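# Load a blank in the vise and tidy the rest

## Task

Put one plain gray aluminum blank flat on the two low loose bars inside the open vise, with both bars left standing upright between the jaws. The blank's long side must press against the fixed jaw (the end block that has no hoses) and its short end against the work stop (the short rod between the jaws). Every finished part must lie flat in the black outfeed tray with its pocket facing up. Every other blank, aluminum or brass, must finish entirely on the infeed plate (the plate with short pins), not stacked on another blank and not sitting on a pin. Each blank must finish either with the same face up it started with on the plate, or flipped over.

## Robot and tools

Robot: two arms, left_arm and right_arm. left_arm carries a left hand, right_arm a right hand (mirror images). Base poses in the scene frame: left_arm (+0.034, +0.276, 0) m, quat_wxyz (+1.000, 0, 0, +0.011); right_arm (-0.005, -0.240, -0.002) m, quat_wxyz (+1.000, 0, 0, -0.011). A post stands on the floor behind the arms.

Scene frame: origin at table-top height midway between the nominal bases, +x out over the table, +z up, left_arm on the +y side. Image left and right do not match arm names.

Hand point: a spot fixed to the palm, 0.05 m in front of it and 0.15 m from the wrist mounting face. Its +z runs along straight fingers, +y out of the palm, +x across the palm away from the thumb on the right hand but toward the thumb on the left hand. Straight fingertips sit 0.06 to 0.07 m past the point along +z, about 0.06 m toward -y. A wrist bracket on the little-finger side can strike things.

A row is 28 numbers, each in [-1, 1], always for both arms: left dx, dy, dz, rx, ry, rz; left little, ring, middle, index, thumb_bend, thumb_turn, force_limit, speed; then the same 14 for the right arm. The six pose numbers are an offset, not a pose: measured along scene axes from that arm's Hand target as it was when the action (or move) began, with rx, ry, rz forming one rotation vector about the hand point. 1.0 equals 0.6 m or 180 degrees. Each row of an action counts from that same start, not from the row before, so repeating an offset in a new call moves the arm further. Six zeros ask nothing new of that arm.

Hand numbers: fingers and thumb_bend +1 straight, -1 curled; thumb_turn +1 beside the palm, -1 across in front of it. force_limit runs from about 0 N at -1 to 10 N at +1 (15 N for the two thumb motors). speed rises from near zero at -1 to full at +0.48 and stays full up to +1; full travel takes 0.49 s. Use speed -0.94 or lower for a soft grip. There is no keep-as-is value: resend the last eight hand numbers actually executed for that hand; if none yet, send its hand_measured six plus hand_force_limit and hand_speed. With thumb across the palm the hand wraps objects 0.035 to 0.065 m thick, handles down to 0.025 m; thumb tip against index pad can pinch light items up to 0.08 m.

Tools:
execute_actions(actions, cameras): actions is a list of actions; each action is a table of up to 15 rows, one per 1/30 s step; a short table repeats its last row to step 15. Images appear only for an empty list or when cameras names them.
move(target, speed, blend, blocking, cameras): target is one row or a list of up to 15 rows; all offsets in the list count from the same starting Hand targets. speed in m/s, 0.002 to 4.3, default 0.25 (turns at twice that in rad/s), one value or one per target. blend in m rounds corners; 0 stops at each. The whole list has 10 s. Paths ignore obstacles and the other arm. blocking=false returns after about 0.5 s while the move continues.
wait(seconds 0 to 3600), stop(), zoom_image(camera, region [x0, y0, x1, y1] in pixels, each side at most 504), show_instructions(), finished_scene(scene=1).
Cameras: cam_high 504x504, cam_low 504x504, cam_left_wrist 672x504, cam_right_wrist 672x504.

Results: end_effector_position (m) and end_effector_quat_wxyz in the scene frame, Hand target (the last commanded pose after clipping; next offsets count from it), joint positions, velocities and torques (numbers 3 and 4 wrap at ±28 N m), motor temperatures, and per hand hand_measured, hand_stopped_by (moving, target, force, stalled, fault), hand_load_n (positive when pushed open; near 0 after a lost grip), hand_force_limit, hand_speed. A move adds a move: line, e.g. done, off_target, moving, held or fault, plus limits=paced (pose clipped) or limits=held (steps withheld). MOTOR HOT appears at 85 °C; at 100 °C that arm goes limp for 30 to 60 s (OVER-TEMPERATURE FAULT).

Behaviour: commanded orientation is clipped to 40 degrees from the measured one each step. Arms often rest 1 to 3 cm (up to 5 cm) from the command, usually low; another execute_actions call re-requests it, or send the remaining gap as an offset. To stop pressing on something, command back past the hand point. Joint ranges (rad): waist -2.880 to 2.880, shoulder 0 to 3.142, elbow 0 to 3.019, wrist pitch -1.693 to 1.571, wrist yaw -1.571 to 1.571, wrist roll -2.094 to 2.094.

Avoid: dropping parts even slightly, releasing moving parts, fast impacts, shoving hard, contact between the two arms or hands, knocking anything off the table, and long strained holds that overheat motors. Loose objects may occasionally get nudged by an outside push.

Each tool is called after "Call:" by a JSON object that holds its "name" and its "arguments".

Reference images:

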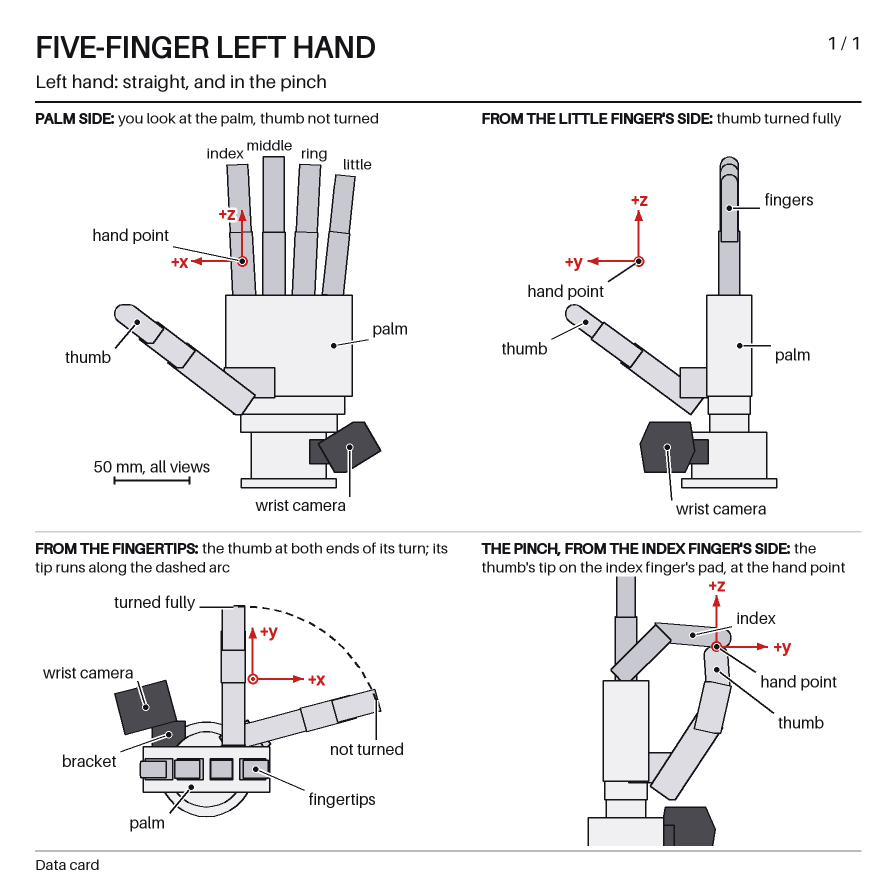

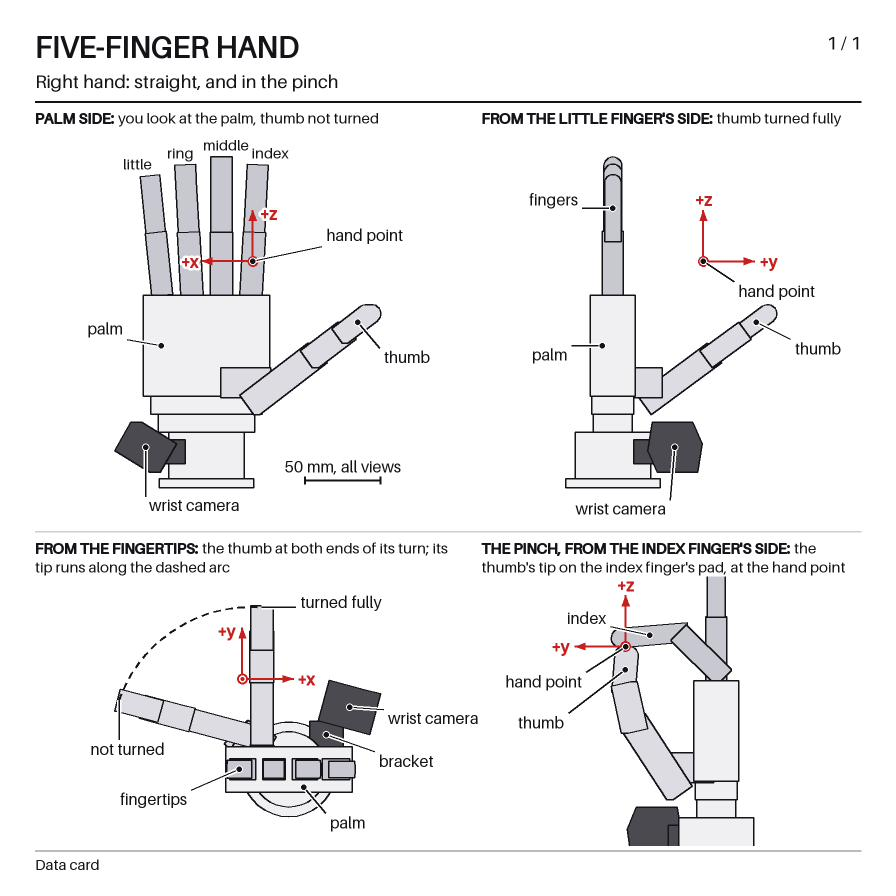

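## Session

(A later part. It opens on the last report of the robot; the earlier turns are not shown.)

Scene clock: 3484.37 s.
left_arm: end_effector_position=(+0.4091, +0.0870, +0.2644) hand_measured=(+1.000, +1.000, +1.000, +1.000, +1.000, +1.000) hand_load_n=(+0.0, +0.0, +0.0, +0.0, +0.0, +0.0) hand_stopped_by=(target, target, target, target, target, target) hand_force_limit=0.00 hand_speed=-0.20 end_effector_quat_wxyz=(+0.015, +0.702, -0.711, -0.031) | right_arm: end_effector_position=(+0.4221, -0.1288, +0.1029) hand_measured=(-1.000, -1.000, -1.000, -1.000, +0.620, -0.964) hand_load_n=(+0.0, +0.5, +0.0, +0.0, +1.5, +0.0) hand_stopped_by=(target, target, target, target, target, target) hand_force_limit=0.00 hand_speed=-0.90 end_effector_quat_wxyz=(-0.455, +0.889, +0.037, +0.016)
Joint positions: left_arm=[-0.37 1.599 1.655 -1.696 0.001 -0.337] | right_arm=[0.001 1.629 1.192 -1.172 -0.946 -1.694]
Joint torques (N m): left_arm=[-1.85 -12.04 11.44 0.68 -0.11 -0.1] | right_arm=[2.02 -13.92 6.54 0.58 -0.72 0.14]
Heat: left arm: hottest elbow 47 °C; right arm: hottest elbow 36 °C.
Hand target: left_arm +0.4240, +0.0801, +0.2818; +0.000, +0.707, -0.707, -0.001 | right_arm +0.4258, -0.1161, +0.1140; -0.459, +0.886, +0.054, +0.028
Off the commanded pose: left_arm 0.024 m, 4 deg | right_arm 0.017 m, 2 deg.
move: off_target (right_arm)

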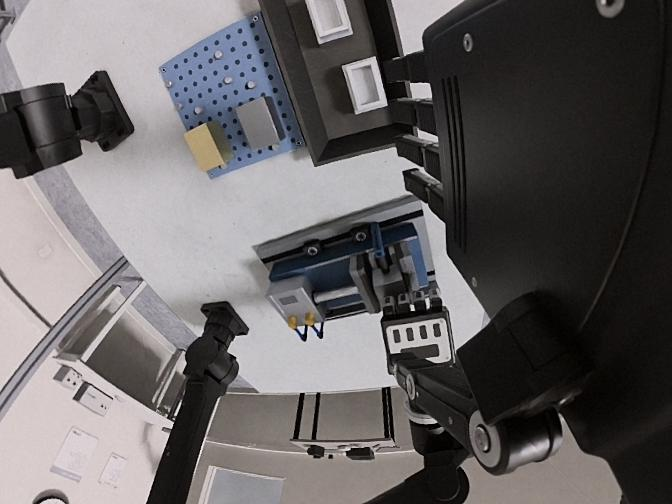

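Call:
{"name": "move", "arguments": {"target": [0,0,0,0,0,0,1,1,1,1,1,1,0,-0.2,0.0,0.0022,0.0,0,0,0,-1,-1,-1,-1,0.62,-0.965,0.0,-0.9], "speed": 0.015, "cameras": ["cam_left_wrist"]}}

Call:
{"name": "zoom_image", "arguments": {"camera": "cam_left_wrist", "region": [370, 255, 410, 287]}}

Scene clock: 3489.43 s.
left_arm: end_effector_position=(+0.4091, +0.0870, +0.2644) hand_measured=(+1.000, +1.000, +1.000, +1.000, +1.000, +1.000) hand_load_n=(+0.0, +0.0, +0.0, +0.0, -0.5, +0.0) hand_stopped_by=(target, target, target, target, target, target) hand_force_limit=0.00 hand_speed=-0.20 end_effector_quat_wxyz=(+0.015, +0.702, -0.711, -0.031) | right_arm: end_effector_position=(+0.4217, -0.1287, +0.1025) hand_measured=(-1.000, -1.000, -1.000, -1.000, +0.620, -0.964) hand_load_n=(+0.0, +0.0, +0.0, +0.0, +1.0, +0.0) hand_stopped_by=(target, target, target, target, target, target) hand_force_limit=0.00 hand_speed=-0.90 end_effector_quat_wxyz=(-0.455, +0.889, +0.036, +0.016)
Joint positions: left_arm=[-0.37 1.599 1.655 -1.696 0.001 -0.337] | right_arm=[0.001 1.627 1.188 -1.167 -0.946 -1.689]
Joint torques (N m): left_arm=[-1.67 -12.04 11.44 0.72 -0.11 -0.1] | right_arm=[2.43 -13.68 6.6 0.59 -0.73 0.13]
Heat: left arm: hottest elbow 47 °C; right arm: hottest elbow 36 °C.
Hand target: left_arm +0.4240, +0.0801, +0.2818; +0.000, +0.707, -0.707, -0.001 | right_arm +0.4258, -0.1147, +0.1140; -0.459, +0.886, +0.054, +0.028
Off the commanded pose: left_arm 0.024 m, 4 deg | right_arm 0.019 m, 3 deg.
move: off_target (right_arm)

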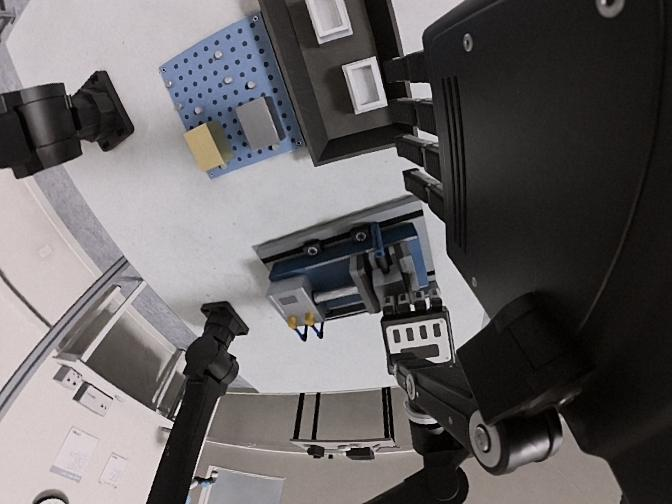

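Scaled by 12.600 from the camera's image (finer frame: 960x720).

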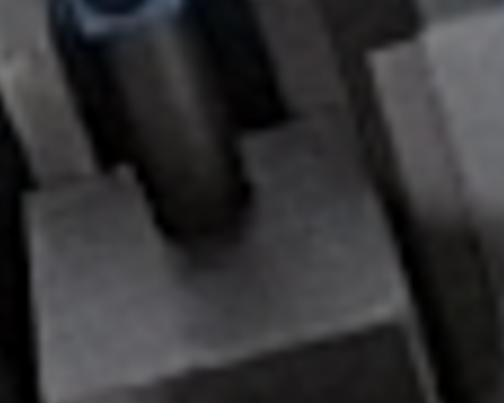

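Call:
{"name": "move", "arguments": {"target": [[0,0,0,0,0,0,1,1,1,1,1,1,0,-0.2,0.0,0.0,0.0,0,0,0,-1,-1,-1,-1,0.78,-0.965,0.0,-0.9],[0,0,0,0,0,0,1,1,1,1,1,1,0,-0.2,0.0,-0.045,0.0,0,0,0,-1,-1,-1,-1,0.78,-0.965,0.0,-0.9],[0,0,0,0,0,0,1,1,1,1,1,1,0,-0.2,0.0,-0.045,0.1,0,0,0,-1,-1,-1,-1,0.78,-0.965,0.0,-0.9]], "speed": 0.04, "cameras": ["cam_left_wrist","cam_right_wrist","cam_low"]}}

Call:
{"name": "zoom_image", "arguments": {"camera": "cam_left_wrist", "region": [370, 255, 410, 287]}}

Call:
{"name": "zoom_image", "arguments": {"camera": "cam_left_wrist", "region": [385, 270, 425, 302]}}

Call:
{"name": "zoom_image", "arguments": {"camera": "cam_right_wrist", "region": [345, 150, 505, 270]}}

Call:
{"name": "zoom_image", "arguments": {"camera": "cam_low", "region": [250, 180, 330, 260]}}

Scene clock: 3501.80 s.
left_arm: end_effector_position=(+0.4091, +0.0870, +0.2644) hand_measured=(+1.000, +1.000, +1.000, +1.000, +1.000, +1.000) hand_load_n=(+0.0, +0.0, +0.0, +0.0, +0.0, +0.0) hand_stopped_by=(target, target, target, target, target, target) hand_force_limit=0.00 hand_speed=-0.20 end_effector_quat_wxyz=(+0.015, +0.702, -0.711, -0.031) | right_arm: end_effector_position=(+0.4081, -0.1379, +0.1512) hand_measured=(-1.000, -1.000, -1.000, -1.000, +0.780, -0.964) hand_load_n=(+0.0, +0.0, +0.0, +0.0, +0.0, +0.0) hand_stopped_by=(target, target, target, target, target, target) hand_force_limit=0.00 hand_speed=-0.90 end_effector_quat_wxyz=(-0.459, +0.888, +0.037, -0.005)
Joint positions: left_arm=[-0.37 1.599 1.655 -1.696 0.001 -0.337] | right_arm=[-0.021 1.589 1.271 -1.387 -0.947 -1.765]
Joint torques (N m): left_arm=[-1.79 -11.87 11.44 0.7 -0.11 -0.1] | right_arm=[-1.38 -13.8 9.73 -0.65 -0.62 -0.11]
Heat: left arm: hottest elbow 47 °C; right arm: hottest elbow 35 °C.
Hand target: left_arm +0.4240, +0.0801, +0.2818; +0.000, +0.707, -0.707, -0.001 | right_arm +0.4258, -0.1417, +0.1740; -0.459, +0.886, +0.054, +0.028
Off the commanded pose: left_arm 0.024 m, 4 deg | right_arm 0.029 m, 4 deg.
move: off_target (right_arm)
Images, in order (width x height): cam_low 504x504, cam_left_wrist 672x504, cam_right_wrist 672x504.

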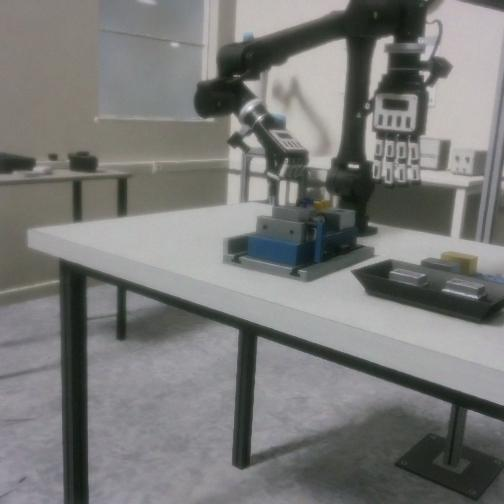

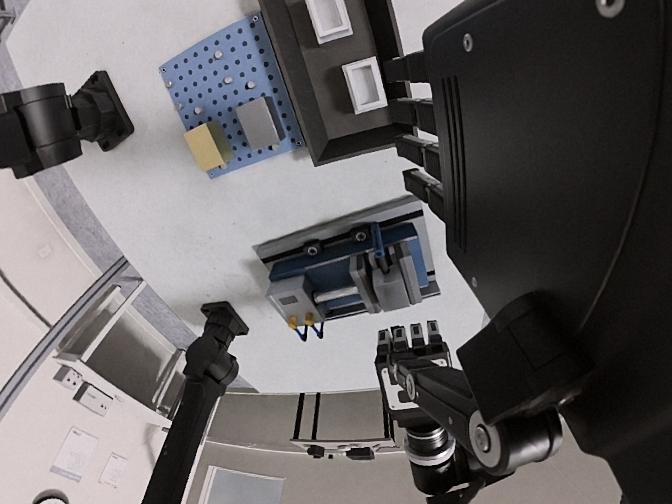

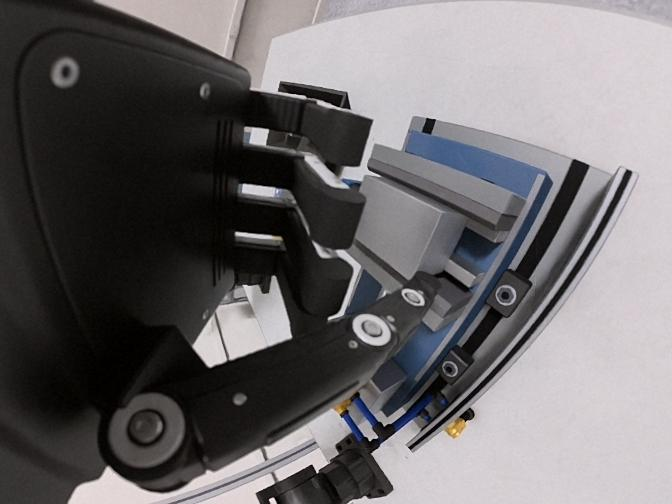

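Scaled by 12.600 from the camera's image (finer frame: 960x720).

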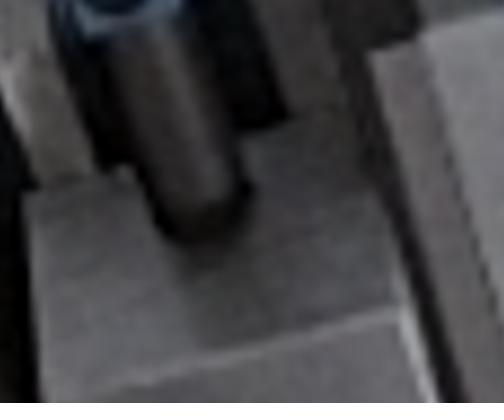

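Scaled by 12.600 from the camera's image (finer frame: 960x720).

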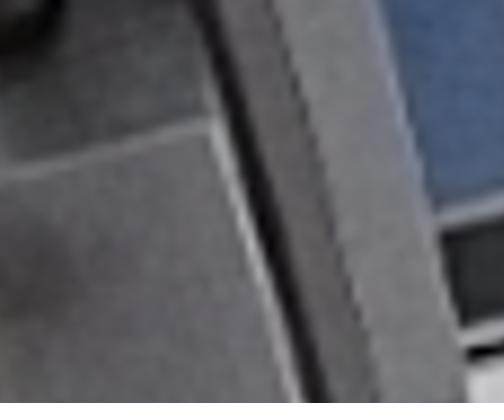

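Scaled by 3.150 from the camera's image (finer frame: 960x720).

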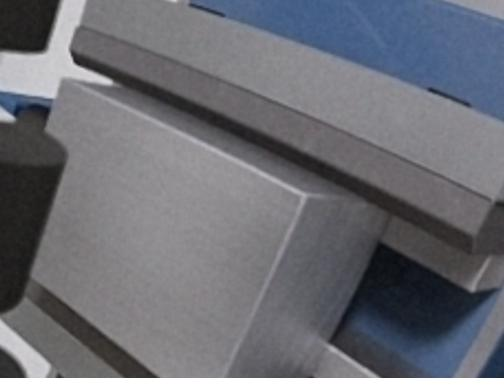

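Scaled by 6.300 from the camera's image (finer frame: 720x720).

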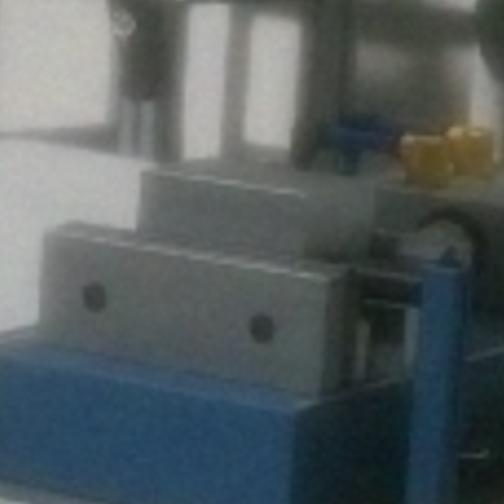

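Call:
{"name": "zoom_image", "arguments": {"camera": "cam_left_wrist", "region": [393, 265, 418, 285]}}

Call:
{"name": "zoom_image", "arguments": {"camera": "cam_left_wrist", "region": [398, 288, 423, 308]}}

Call:
{"name": "zoom_image", "arguments": {"camera": "cam_right_wrist", "region": [360, 165, 415, 205]}}

Call:
{"name": "zoom_image", "arguments": {"camera": "cam_right_wrist", "region": [425, 195, 480, 235]}}

Scaled by 20.160 from the camera's image (finer frame: 960x720).

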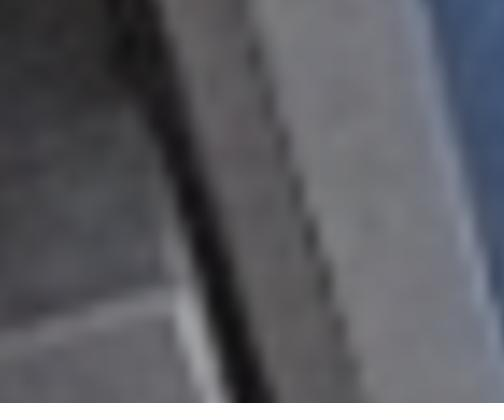

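Scaled by 20.160 from the camera's image (finer frame: 960x720).

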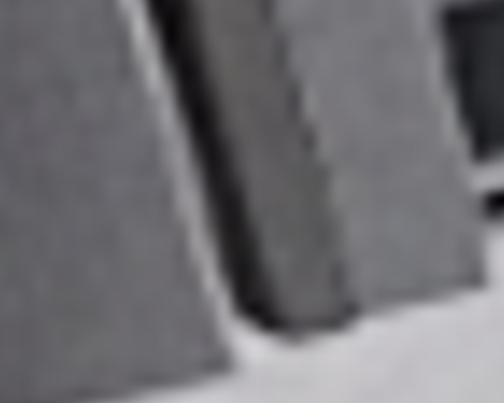

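Scaled by 9.164 from the camera's image (finer frame: 960x720).

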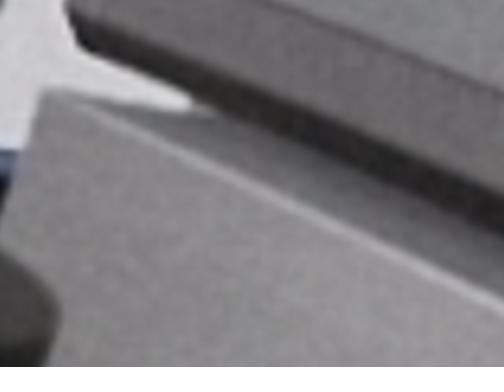

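Scaled by 9.164 from the camera's image (finer frame: 960x720).

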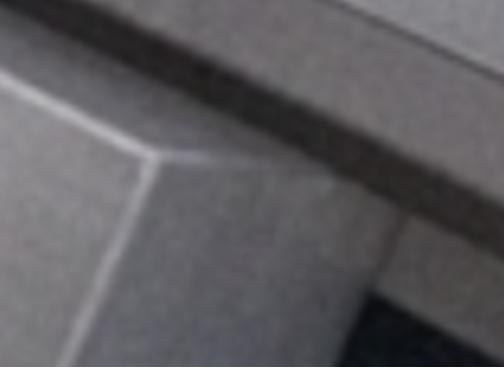

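Call:
{"name": "zoom_image", "arguments": {"camera": "cam_left_wrist", "region": [365, 245, 425, 305]}}

Call:
{"name": "zoom_image", "arguments": {"camera": "cam_left_wrist", "region": [372, 260, 397, 280]}}

Scaled by 8.400 from the camera's image (finer frame: 960x720).

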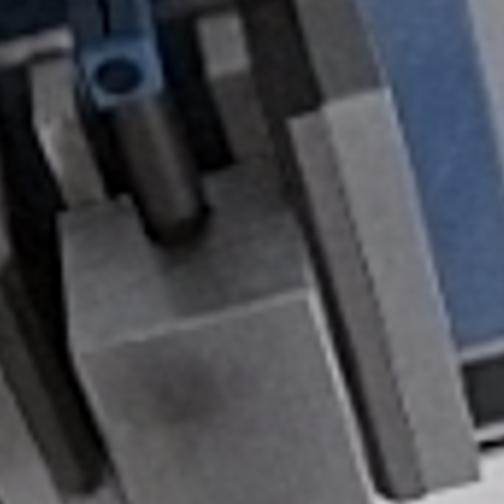

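Scaled by 20.160 from the camera's image (finer frame: 960x720).

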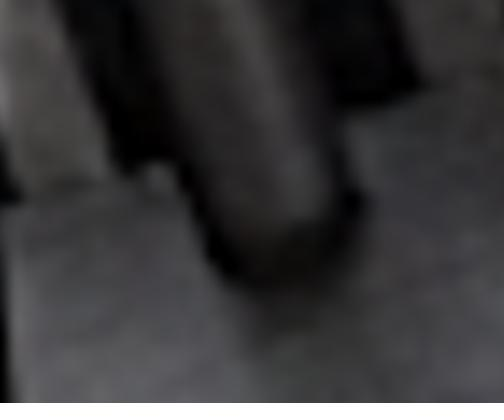

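Call:
{"name": "zoom_image", "arguments": {"camera": "cam_low", "region": [295, 205, 325, 235]}}

Call:
{"name": "zoom_image", "arguments": {"camera": "cam_high", "region": [190, 230, 280, 320]}}

Scaled by 16.800 from the camera's image (finer frame: 720x720).

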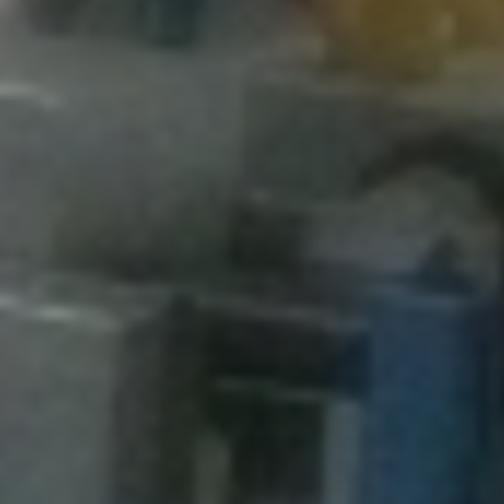

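This scene's latest camera images include none from cam_high. They are from: cam_low, cam_left_wrist, cam_right_wrist. cam_high's image comes with the result of a call that names it in "cameras".

Call:
{"name": "move", "arguments": {"target": [[0,0,0,0,0,0,1,1,1,1,1,1,0,-0.2,0.0,0.0,0.035,0,0,0,-1,-1,-1,-1,0.78,-1,0.0,-0.9],[0,0,0,0,0,0,1,1,1,1,1,1,0,-0.2,0.0,0.08,0.035,0,0,0,-1,-1,-1,-1,0.78,-1,0.0,-0.9]], "speed": 0.05, "cameras": ["cam_left_wrist","cam_right_wrist","cam_high"]}}

Scene clock: 3555.50 s.
left_arm: end_effector_position=(+0.4091, +0.0870, +0.2644) hand_measured=(+1.000, +1.000, +1.000, +1.000, +1.000, +1.000) hand_load_n=(+0.0, +0.0, +0.0, +0.0, +0.0, +0.0) hand_stopped_by=(target, target, target, target, target, target) hand_force_limit=0.00 hand_speed=-0.20 end_effector_quat_wxyz=(+0.015, +0.702, -0.711, -0.031) | right_arm: end_effector_position=(+0.4187, -0.0981, +0.1803) hand_measured=(-1.000, -1.000, -1.000, -1.000, +0.780, -1.000) hand_load_n=(+0.5, +0.0, +0.0, +0.5, +0.0, +0.0) hand_stopped_by=(target, target, target, target, target, target) hand_force_limit=0.00 hand_speed=-0.90 end_effector_quat_wxyz=(-0.457, +0.889, +0.041, +0.006)
Joint positions: left_arm=[-0.37 1.599 1.655 -1.696 0.001 -0.337] | right_arm=[0.068 1.554 1.314 -1.311 -0.949 -1.607]
Joint torques (N m): left_arm=[-1.79 -11.99 11.43 0.68 -0.13 -0.1] | right_arm=[1.67 -13.27 7.91 0.65 -0.57 0.17]
Heat: left arm: hottest elbow 47 °C; right arm: hottest elbow 37 °C.
Hand target: left_arm +0.4240, +0.0801, +0.2818; +0.000, +0.707, -0.707, -0.001 | right_arm +0.4258, -0.0937, +0.1950; -0.459, +0.886, +0.054, +0.028
Off the commanded pose: left_arm 0.024 m, 4 deg | right_arm 0.017 m, 3 deg.
move: off_target (right_arm)
Images, in order (width x height): cam_high 504x504, cam_left_wrist 672x504, cam_right_wrist 672x504.

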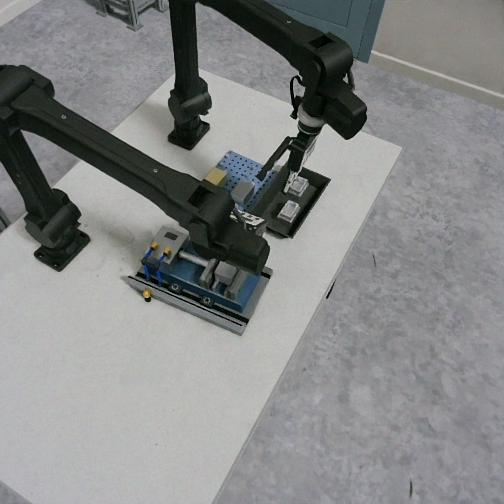

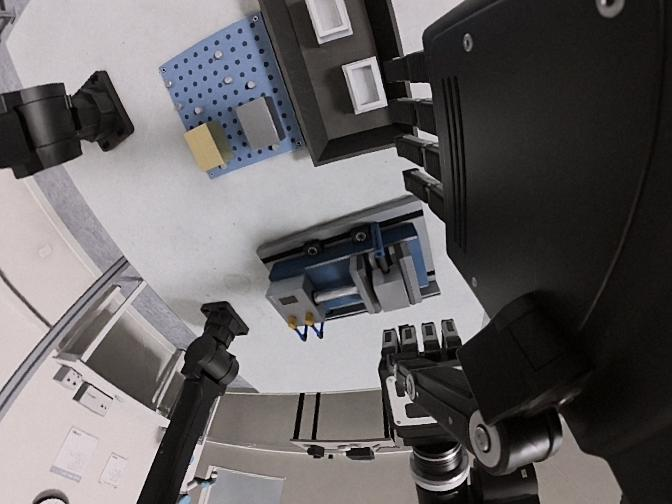

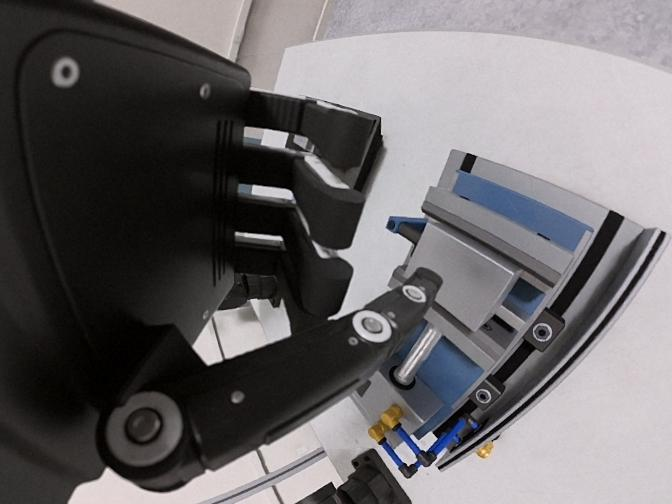

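Call:
{"name": "zoom_image", "arguments": {"camera": "cam_right_wrist", "region": [380, 200, 440, 260]}}

Call:
{"name": "zoom_image", "arguments": {"camera": "cam_right_wrist", "region": [385, 180, 545, 300]}}

Call:
{"name": "zoom_image", "arguments": {"camera": "cam_high", "region": [200, 240, 270, 310]}}

Scaled by 8.400 from the camera's image (finer frame: 960x720).

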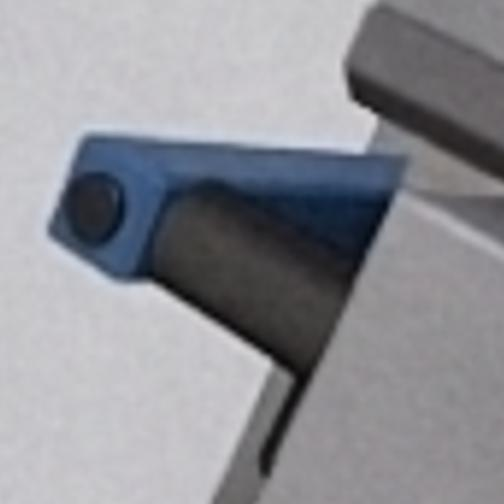

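Scaled by 3.150 from the camera's image (finer frame: 960x720).

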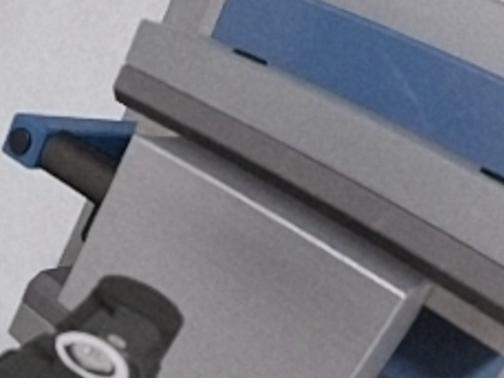

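Scaled by 7.200 from the camera's image (finer frame: 720x720).

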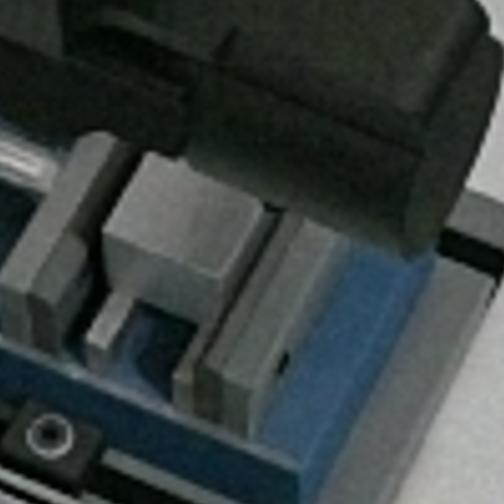

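Call:
{"name": "move", "arguments": {"target": [[0,0,0,0,0,0,1,1,1,1,1,1,0,-0.2,0.0,0.0,0.15,0,0,0,-1,-1,-1,-1,0.78,-1,0.0,-0.9],[0,0,0,0,0,0,1,1,1,1,1,1,0,-0.2,-0.1,-0.25,0.15,0,0,0,-1,-1,-1,-1,0.78,-1,0.0,-0.9]], "speed": 0.1, "blend": [0.03,0], "cameras": ["all"]}}

Call:
{"name": "zoom_image", "arguments": {"camera": "cam_high", "region": [200, 240, 270, 310]}}

Scene clock: 3576.33 s.
left_arm: end_effector_position=(+0.4091, +0.0870, +0.2644) hand_measured=(+1.000, +1.000, +1.000, +1.000, +1.000, +1.000) hand_load_n=(+0.0, +0.0, +0.0, +0.0, +0.0, +0.0) hand_stopped_by=(target, target, target, target, target, target) hand_force_limit=0.00 hand_speed=-0.20 end_effector_quat_wxyz=(+0.015, +0.702, -0.711, -0.031) | right_arm: end_effector_position=(+0.3666, -0.2409, +0.2768) hand_measured=(-1.000, -1.000, -1.000, -1.000, +0.780, -1.000) hand_load_n=(+0.0, +0.0, +0.0, +0.0, +0.0, +0.0) hand_stopped_by=(target, target, target, target, target, target) hand_force_limit=0.00 hand_speed=-0.90 end_effector_quat_wxyz=(-0.420, +0.903, +0.002, +0.092)
Joint positions: left_arm=[-0.37 1.599 1.655 -1.696 0.001 -0.337] | right_arm=[-0.274 1.357 1.385 -1.7 -0.885 -1.919]
Joint torques (N m): left_arm=[-1.67 -11.99 11.44 0.73 -0.11 -0.1] | right_arm=[-0.79 -10.23 7.28 -0.35 -0.38 -0.15]
Heat: left arm: hottest elbow 47 °C; right arm: hottest elbow 37 °C.
Hand target: left_arm +0.4240, +0.0801, +0.2818; +0.000, +0.707, -0.707, -0.001 | right_arm +0.3658, -0.2437, +0.2850; -0.459, +0.886, +0.054, +0.028
Off the commanded pose: left_arm 0.024 m, 4 deg | right_arm 0.009 m, 11 deg.
joint sent to its limit (right arm) — joint 4 (wrist pitch), lower limit. The joint targets are off in position and orientation.
move: off_target (right_arm)

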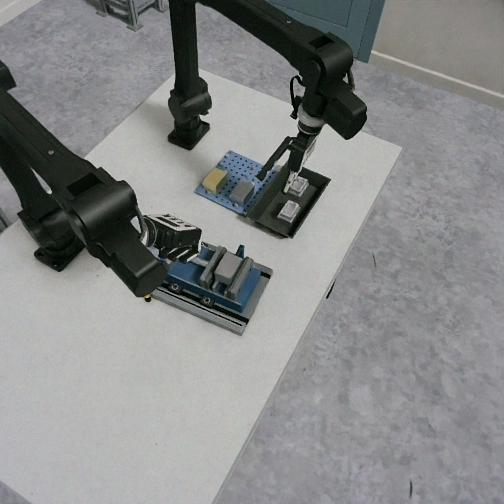

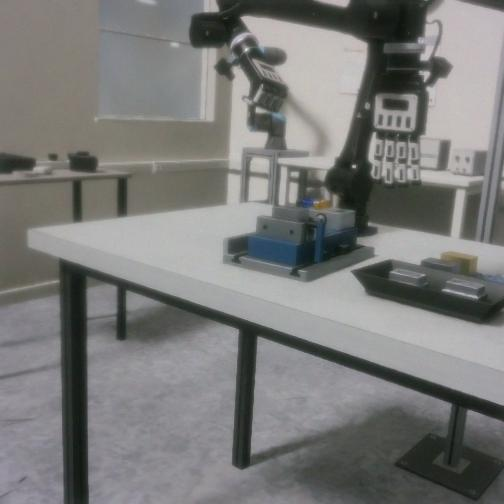

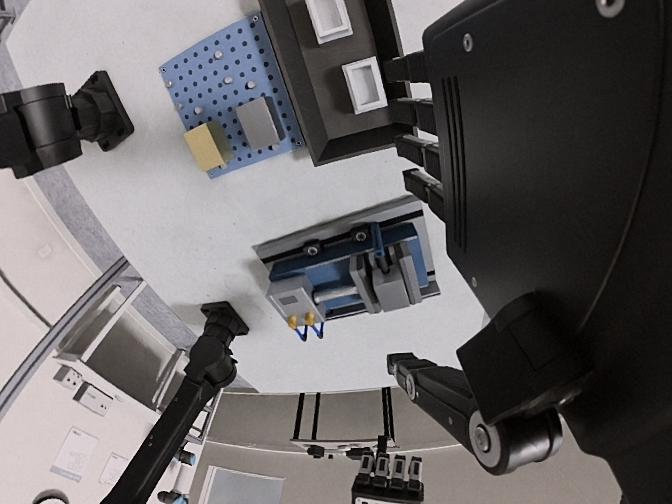

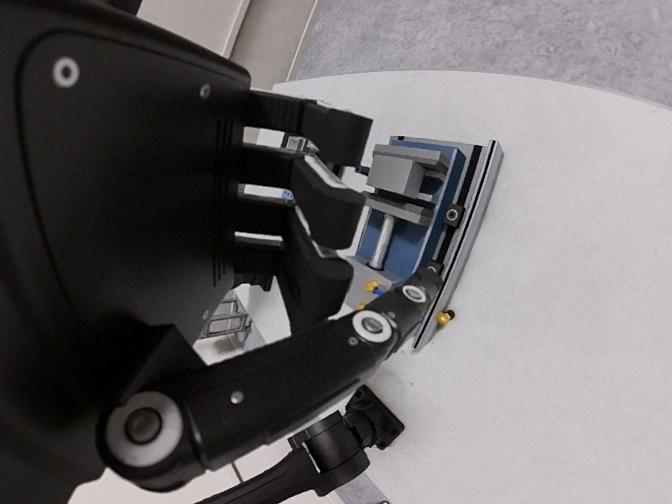

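Scaled by 7.200 from the camera's image (finer frame: 720x720).

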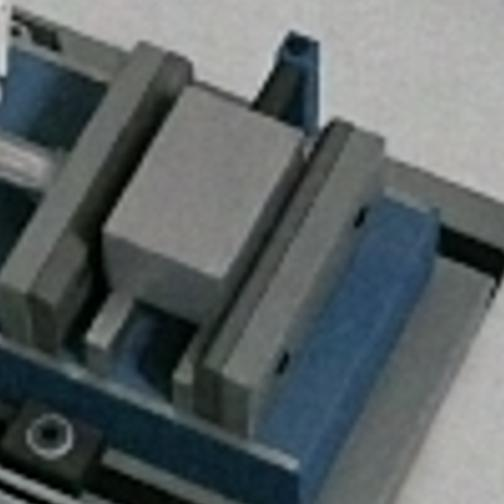

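Call:
{"name": "move", "arguments": {"target": [0.05,-0.13,-0.035,0,0,0,1,1,1,1,1,1,0,-0.2,0,0,0,0,0,0,-1,-1,-1,-1,0.78,-1,0.0,-0.9], "speed": 0.06, "cameras": ["cam_left_wrist","cam_low"]}}

Scene clock: 3590.33 s.
left_arm: end_effector_position=(+0.4396, +0.0114, +0.2442) hand_measured=(+1.000, +1.000, +1.000, +1.000, +1.000, +1.000) hand_load_n=(+0.0, +0.0, +0.0, +0.0, +0.0, +0.0) hand_stopped_by=(target, target, target, target, target, target) hand_force_limit=0.00 hand_speed=-0.20 end_effector_quat_wxyz=(+0.011, +0.702, -0.711, -0.031) | right_arm: end_effector_position=(+0.3666, -0.2409, +0.2768) hand_measured=(-1.000, -1.000, -1.000, -1.000, +0.780, -1.000) hand_load_n=(+0.0, +0.0, +0.0, +0.0, +0.0, +0.0) hand_stopped_by=(target, target, target, target, target, target) hand_force_limit=0.00 hand_speed=-0.90 end_effector_quat_wxyz=(-0.420, +0.903, +0.002, +0.092)
Joint positions: left_arm=[-0.487 1.754 1.803 -1.685 0.001 -0.453] | right_arm=[-0.274 1.357 1.385 -1.7 -0.885 -1.919]
Joint torques (N m): left_arm=[-1.85 -13.74 11.48 0.73 -0.09 -0.1] | right_arm=[-0.67 -10.23 7.13 -0.44 -0.38 -0.1]
Heat: left arm: hottest elbow 47 °C; right arm: hottest elbow 36 °C.
Hand target: left_arm +0.4540, +0.0021, +0.2608; +0.000, +0.707, -0.707, -0.001 | right_arm +0.3658, -0.2437, +0.2850; -0.459, +0.886, +0.054, +0.028
Off the commanded pose: left_arm 0.024 m, 4 deg | right_arm 0.009 m, 11 deg.
joint sent to its limit (right arm) — joint 4 (wrist pitch), lower limit. The joint targets are off in position and orientation.
move: off_target (left_arm)
Images, in order (width x height): cam_low 504x504, cam_left_wrist 672x504.

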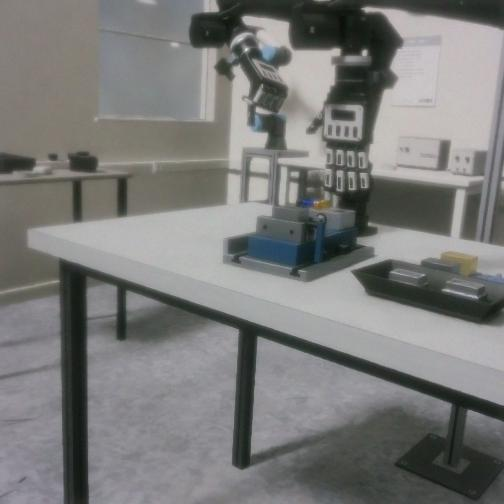

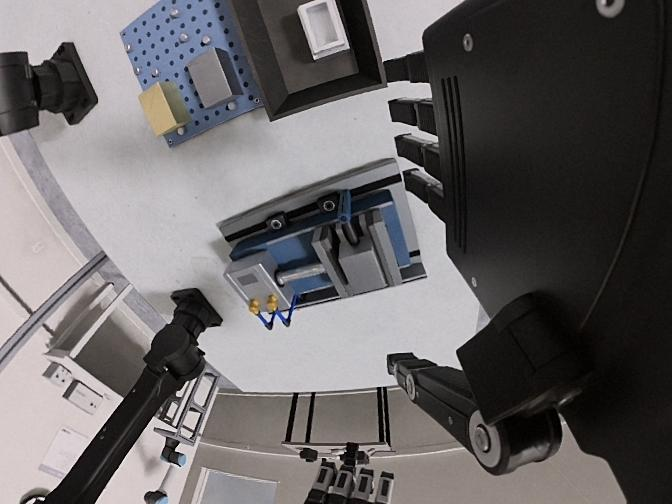

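Call:
{"name": "zoom_image", "arguments": {"camera": "cam_left_wrist", "region": [325, 185, 385, 245]}}

Call:
{"name": "zoom_image", "arguments": {"camera": "cam_left_wrist", "region": [310, 195, 410, 305]}}

Scaled by 8.400 from the camera's image (finer frame: 960x720).

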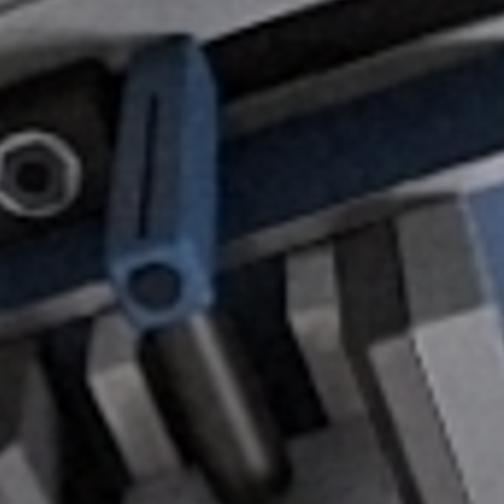

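Scaled by 4.582 from the camera's image (finer frame: 960x720).

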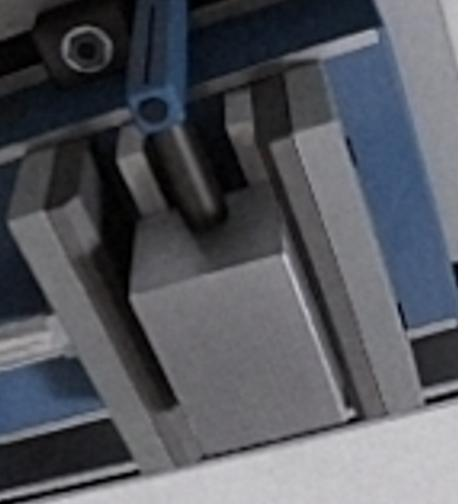

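Call:
{"name": "zoom_image", "arguments": {"camera": "cam_left_wrist", "region": [335, 222, 375, 262]}}

Call:
{"name": "zoom_image", "arguments": {"camera": "cam_left_wrist", "region": [360, 225, 400, 265]}}

Call:
{"name": "zoom_image", "arguments": {"camera": "cam_left_wrist", "region": [360, 255, 400, 295]}}

Scaled by 12.600 from the camera's image (finer frame: 960x720).

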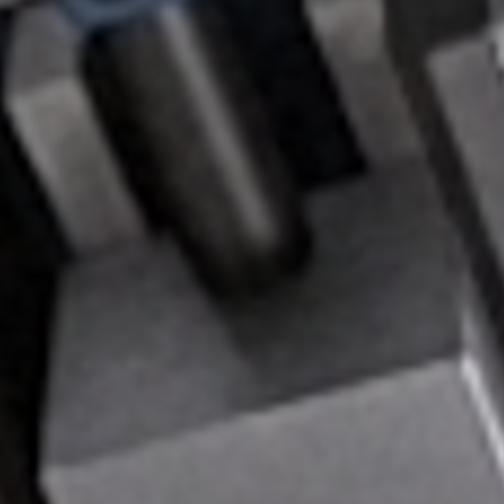

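Scaled by 12.600 from the camera's image (finer frame: 960x720).

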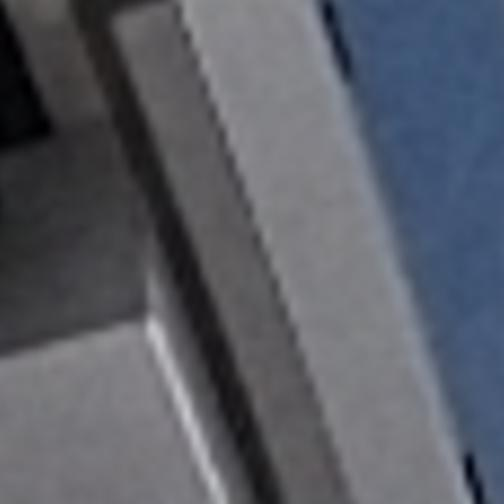

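Scaled by 12.600 from the camera's image (finer frame: 960x720).

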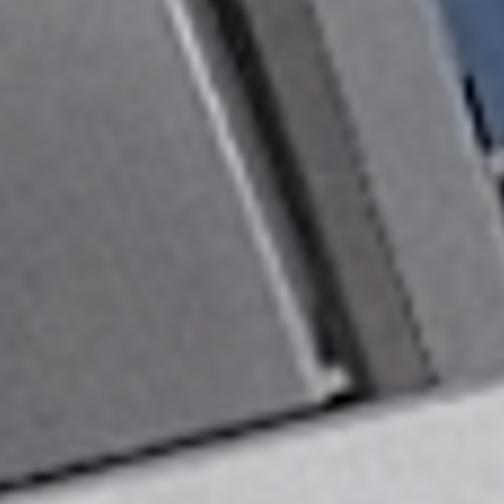

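Call:
{"name": "move", "arguments": {"target": [0,0,0,0,0,0,1,1,1,1,1,1,0,-0.2,-0.12,-0.2,0.05,0,0,0,-1,-1,-1,-1,0.78,-1,0.0,-0.9], "speed": 0.1, "cameras": []}}

Call:
{"name": "move", "arguments": {"target": [0.03,-0.12,0.0,0,0,0,1,1,1,1,1,1,0,-0.2,0,0,0,0,0,0,-1,-1,-1,-1,0.78,-1,0.0,-0.9], "speed": 0.06, "cameras": ["cam_left_wrist","cam_low"]}}

Scene clock: 3626.73 s.
left_arm: end_effector_position=(+0.4396, +0.0114, +0.2442) hand_measured=(+1.000, +1.000, +1.000, +1.000, +1.000, +1.000) hand_load_n=(+0.0, +0.0, +0.0, +0.0, +0.0, +0.0) hand_stopped_by=(target, target, target, target, target, target) hand_force_limit=0.00 hand_speed=-0.20 end_effector_quat_wxyz=(+0.011, +0.702, -0.711, -0.031) | right_arm: end_effector_position=(+0.2950, -0.3613, +0.3059) hand_measured=(-1.000, -1.000, -1.000, -1.000, +0.780, -1.000) hand_load_n=(+0.0, +0.0, +0.0, +0.0, +0.0, +0.0) hand_stopped_by=(target, target, target, target, target, target) hand_force_limit=0.00 hand_speed=-0.90 end_effector_quat_wxyz=(-0.290, +0.933, -0.065, +0.204)
Joint positions: left_arm=[-0.487 1.754 1.803 -1.685 0.001 -0.453] | right_arm=[-0.603 1.141 1.322 -1.7 -0.723 -2.036]
Joint torques (N m): left_arm=[-2.02 -13.92 11.51 0.72 -0.1 -0.09] | right_arm=[-0.56 -7.3 7.66 -0.14 -0.31 -0.09]
Heat: left arm: hottest elbow 48 °C; right arm: hottest elbow 35 °C.
Hand target: left_arm +0.4540, +0.0021, +0.2608; +0.000, +0.707, -0.707, -0.001 | right_arm +0.2938, -0.3637, +0.3150; -0.459, +0.886, +0.054, +0.028
Off the commanded pose: left_arm 0.024 m, 4 deg | right_arm 0.010 m, 32 deg.
joint sent to its limit (right arm) — joint 4 (wrist pitch), lower limit. The joint targets are off in position and orientation.
move: off_target (right_arm)

Scene clock: 3628.87 s.
left_arm: end_effector_position=(+0.4636, -0.0612, +0.2429) hand_measured=(+1.000, +1.000, +1.000, +1.000, +1.000, +1.000) hand_load_n=(+0.0, +0.0, +0.0, +0.0, +0.0, +0.0) hand_stopped_by=(target, target, target, target, target, target) hand_force_limit=0.00 hand_speed=-0.20 end_effector_quat_wxyz=(+0.003, +0.703, -0.711, -0.013) | right_arm: end_effector_position=(+0.2950, -0.3613, +0.3059) hand_measured=(-1.000, -1.000, -1.000, -1.000, +0.780, -1.000) hand_load_n=(+0.0, +0.0, +0.0, +0.0, +0.0, +0.0) hand_stopped_by=(target, target, target, target, target, target) hand_force_limit=0.00 hand_speed=-0.90 end_effector_quat_wxyz=(-0.290, +0.933, -0.065, +0.204)
Joint positions: left_arm=[-0.58 1.891 1.999 -1.705 0.001 -0.548] | right_arm=[-0.603 1.141 1.322 -1.7 -0.723 -2.036]
Joint torques (N m): left_arm=[-1.9 -15.38 11.56 0.14 0.02 -0.09] | right_arm=[-0.79 -7.77 7.57 -0.16 -0.25 -0.11]
Heat: left arm: hottest elbow 48 °C; right arm: hottest elbow 35 °C.
Hand target: left_arm +0.4720, -0.0699, +0.2608; +0.000, +0.707, -0.707, -0.001 | right_arm +0.2945, -0.3631, +0.3143; -0.283, +0.933, -0.057, +0.216 (not the last commanded pose)
Off the commanded pose: left_arm 0.022 m, 2 deg | right_arm 0.010 m, 32 deg.
joint sent to its limit (left arm) — joint 4 (wrist pitch), lower limit. The joint targets are off in position, not in orientation.
joint at its limit (right arm) — joint 4 (wrist pitch), lower limit.
move: off_target (left_arm)
Images, in order (width x height): cam_low 504x504, cam_left_wrist 672x504.

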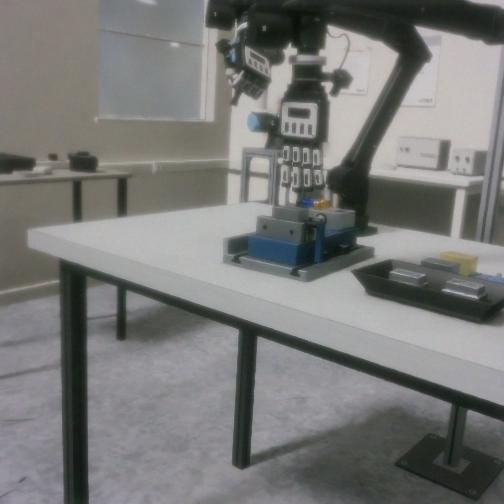

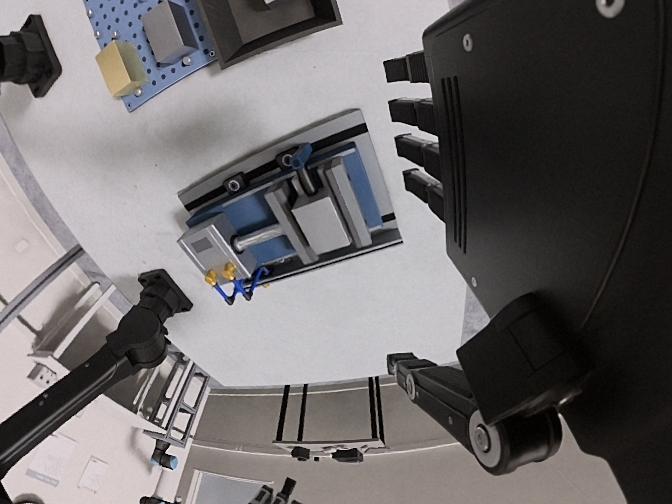

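Call:
{"name": "zoom_image", "arguments": {"camera": "cam_left_wrist", "region": [285, 170, 325, 210]}}

Call:
{"name": "zoom_image", "arguments": {"camera": "cam_left_wrist", "region": [260, 145, 380, 265]}}

Call:
{"name": "zoom_image", "arguments": {"camera": "cam_left_wrist", "region": [320, 180, 360, 220]}}

Call:
{"name": "zoom_image", "arguments": {"camera": "cam_left_wrist", "region": [320, 215, 360, 255]}}

Scaled by 12.600 from the camera's image (finer frame: 960x720).

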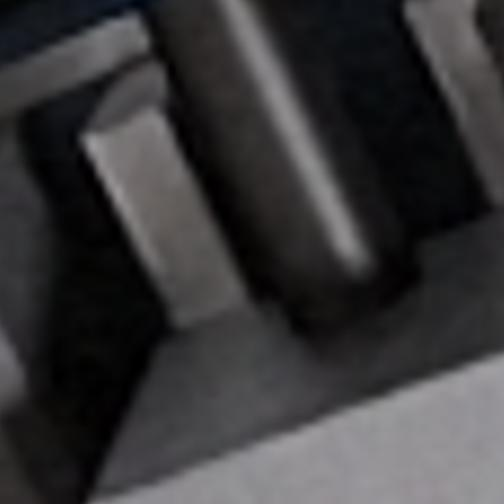

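Scaled by 4.200 from the camera's image (finer frame: 960x720).

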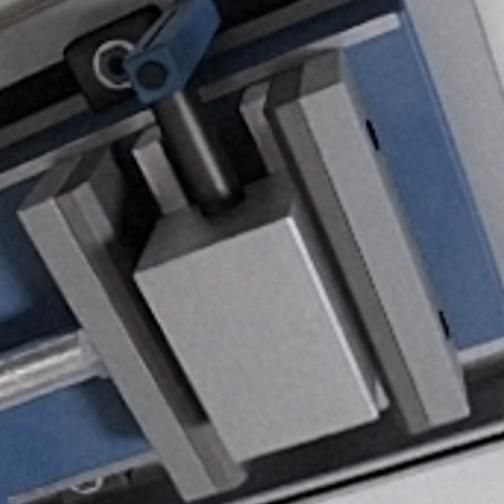

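Scaled by 12.600 from the camera's image (finer frame: 960x720).

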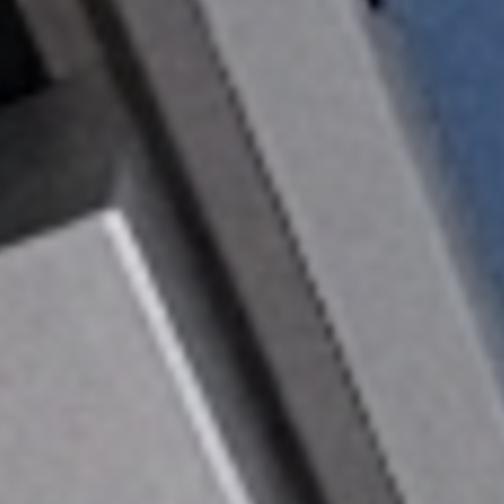

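Scaled by 12.600 from the camera's image (finer frame: 960x720).

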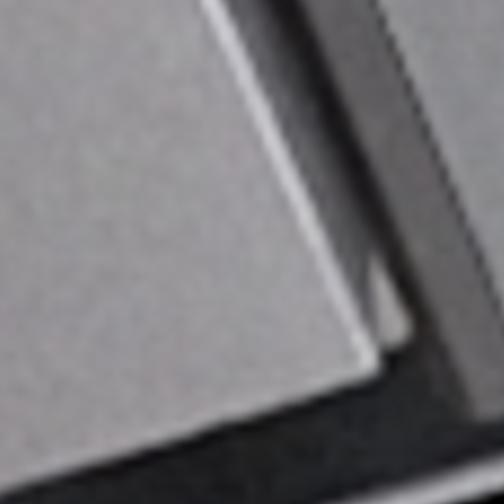

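Call:
{"name": "zoom_image", "arguments": {"camera": "cam_left_wrist", "region": [300, 182, 322, 204]}}

Scaled by 22.909 from the camera's image (finer frame: 960x720).

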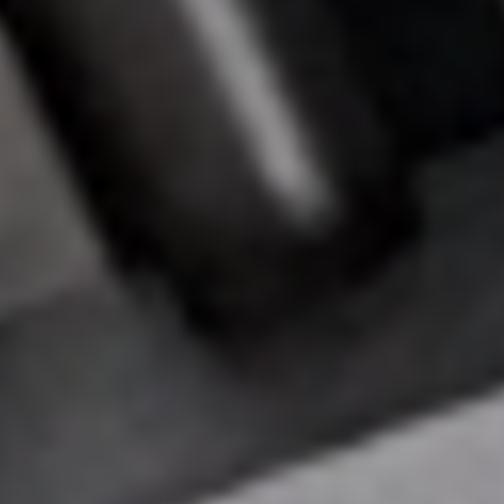

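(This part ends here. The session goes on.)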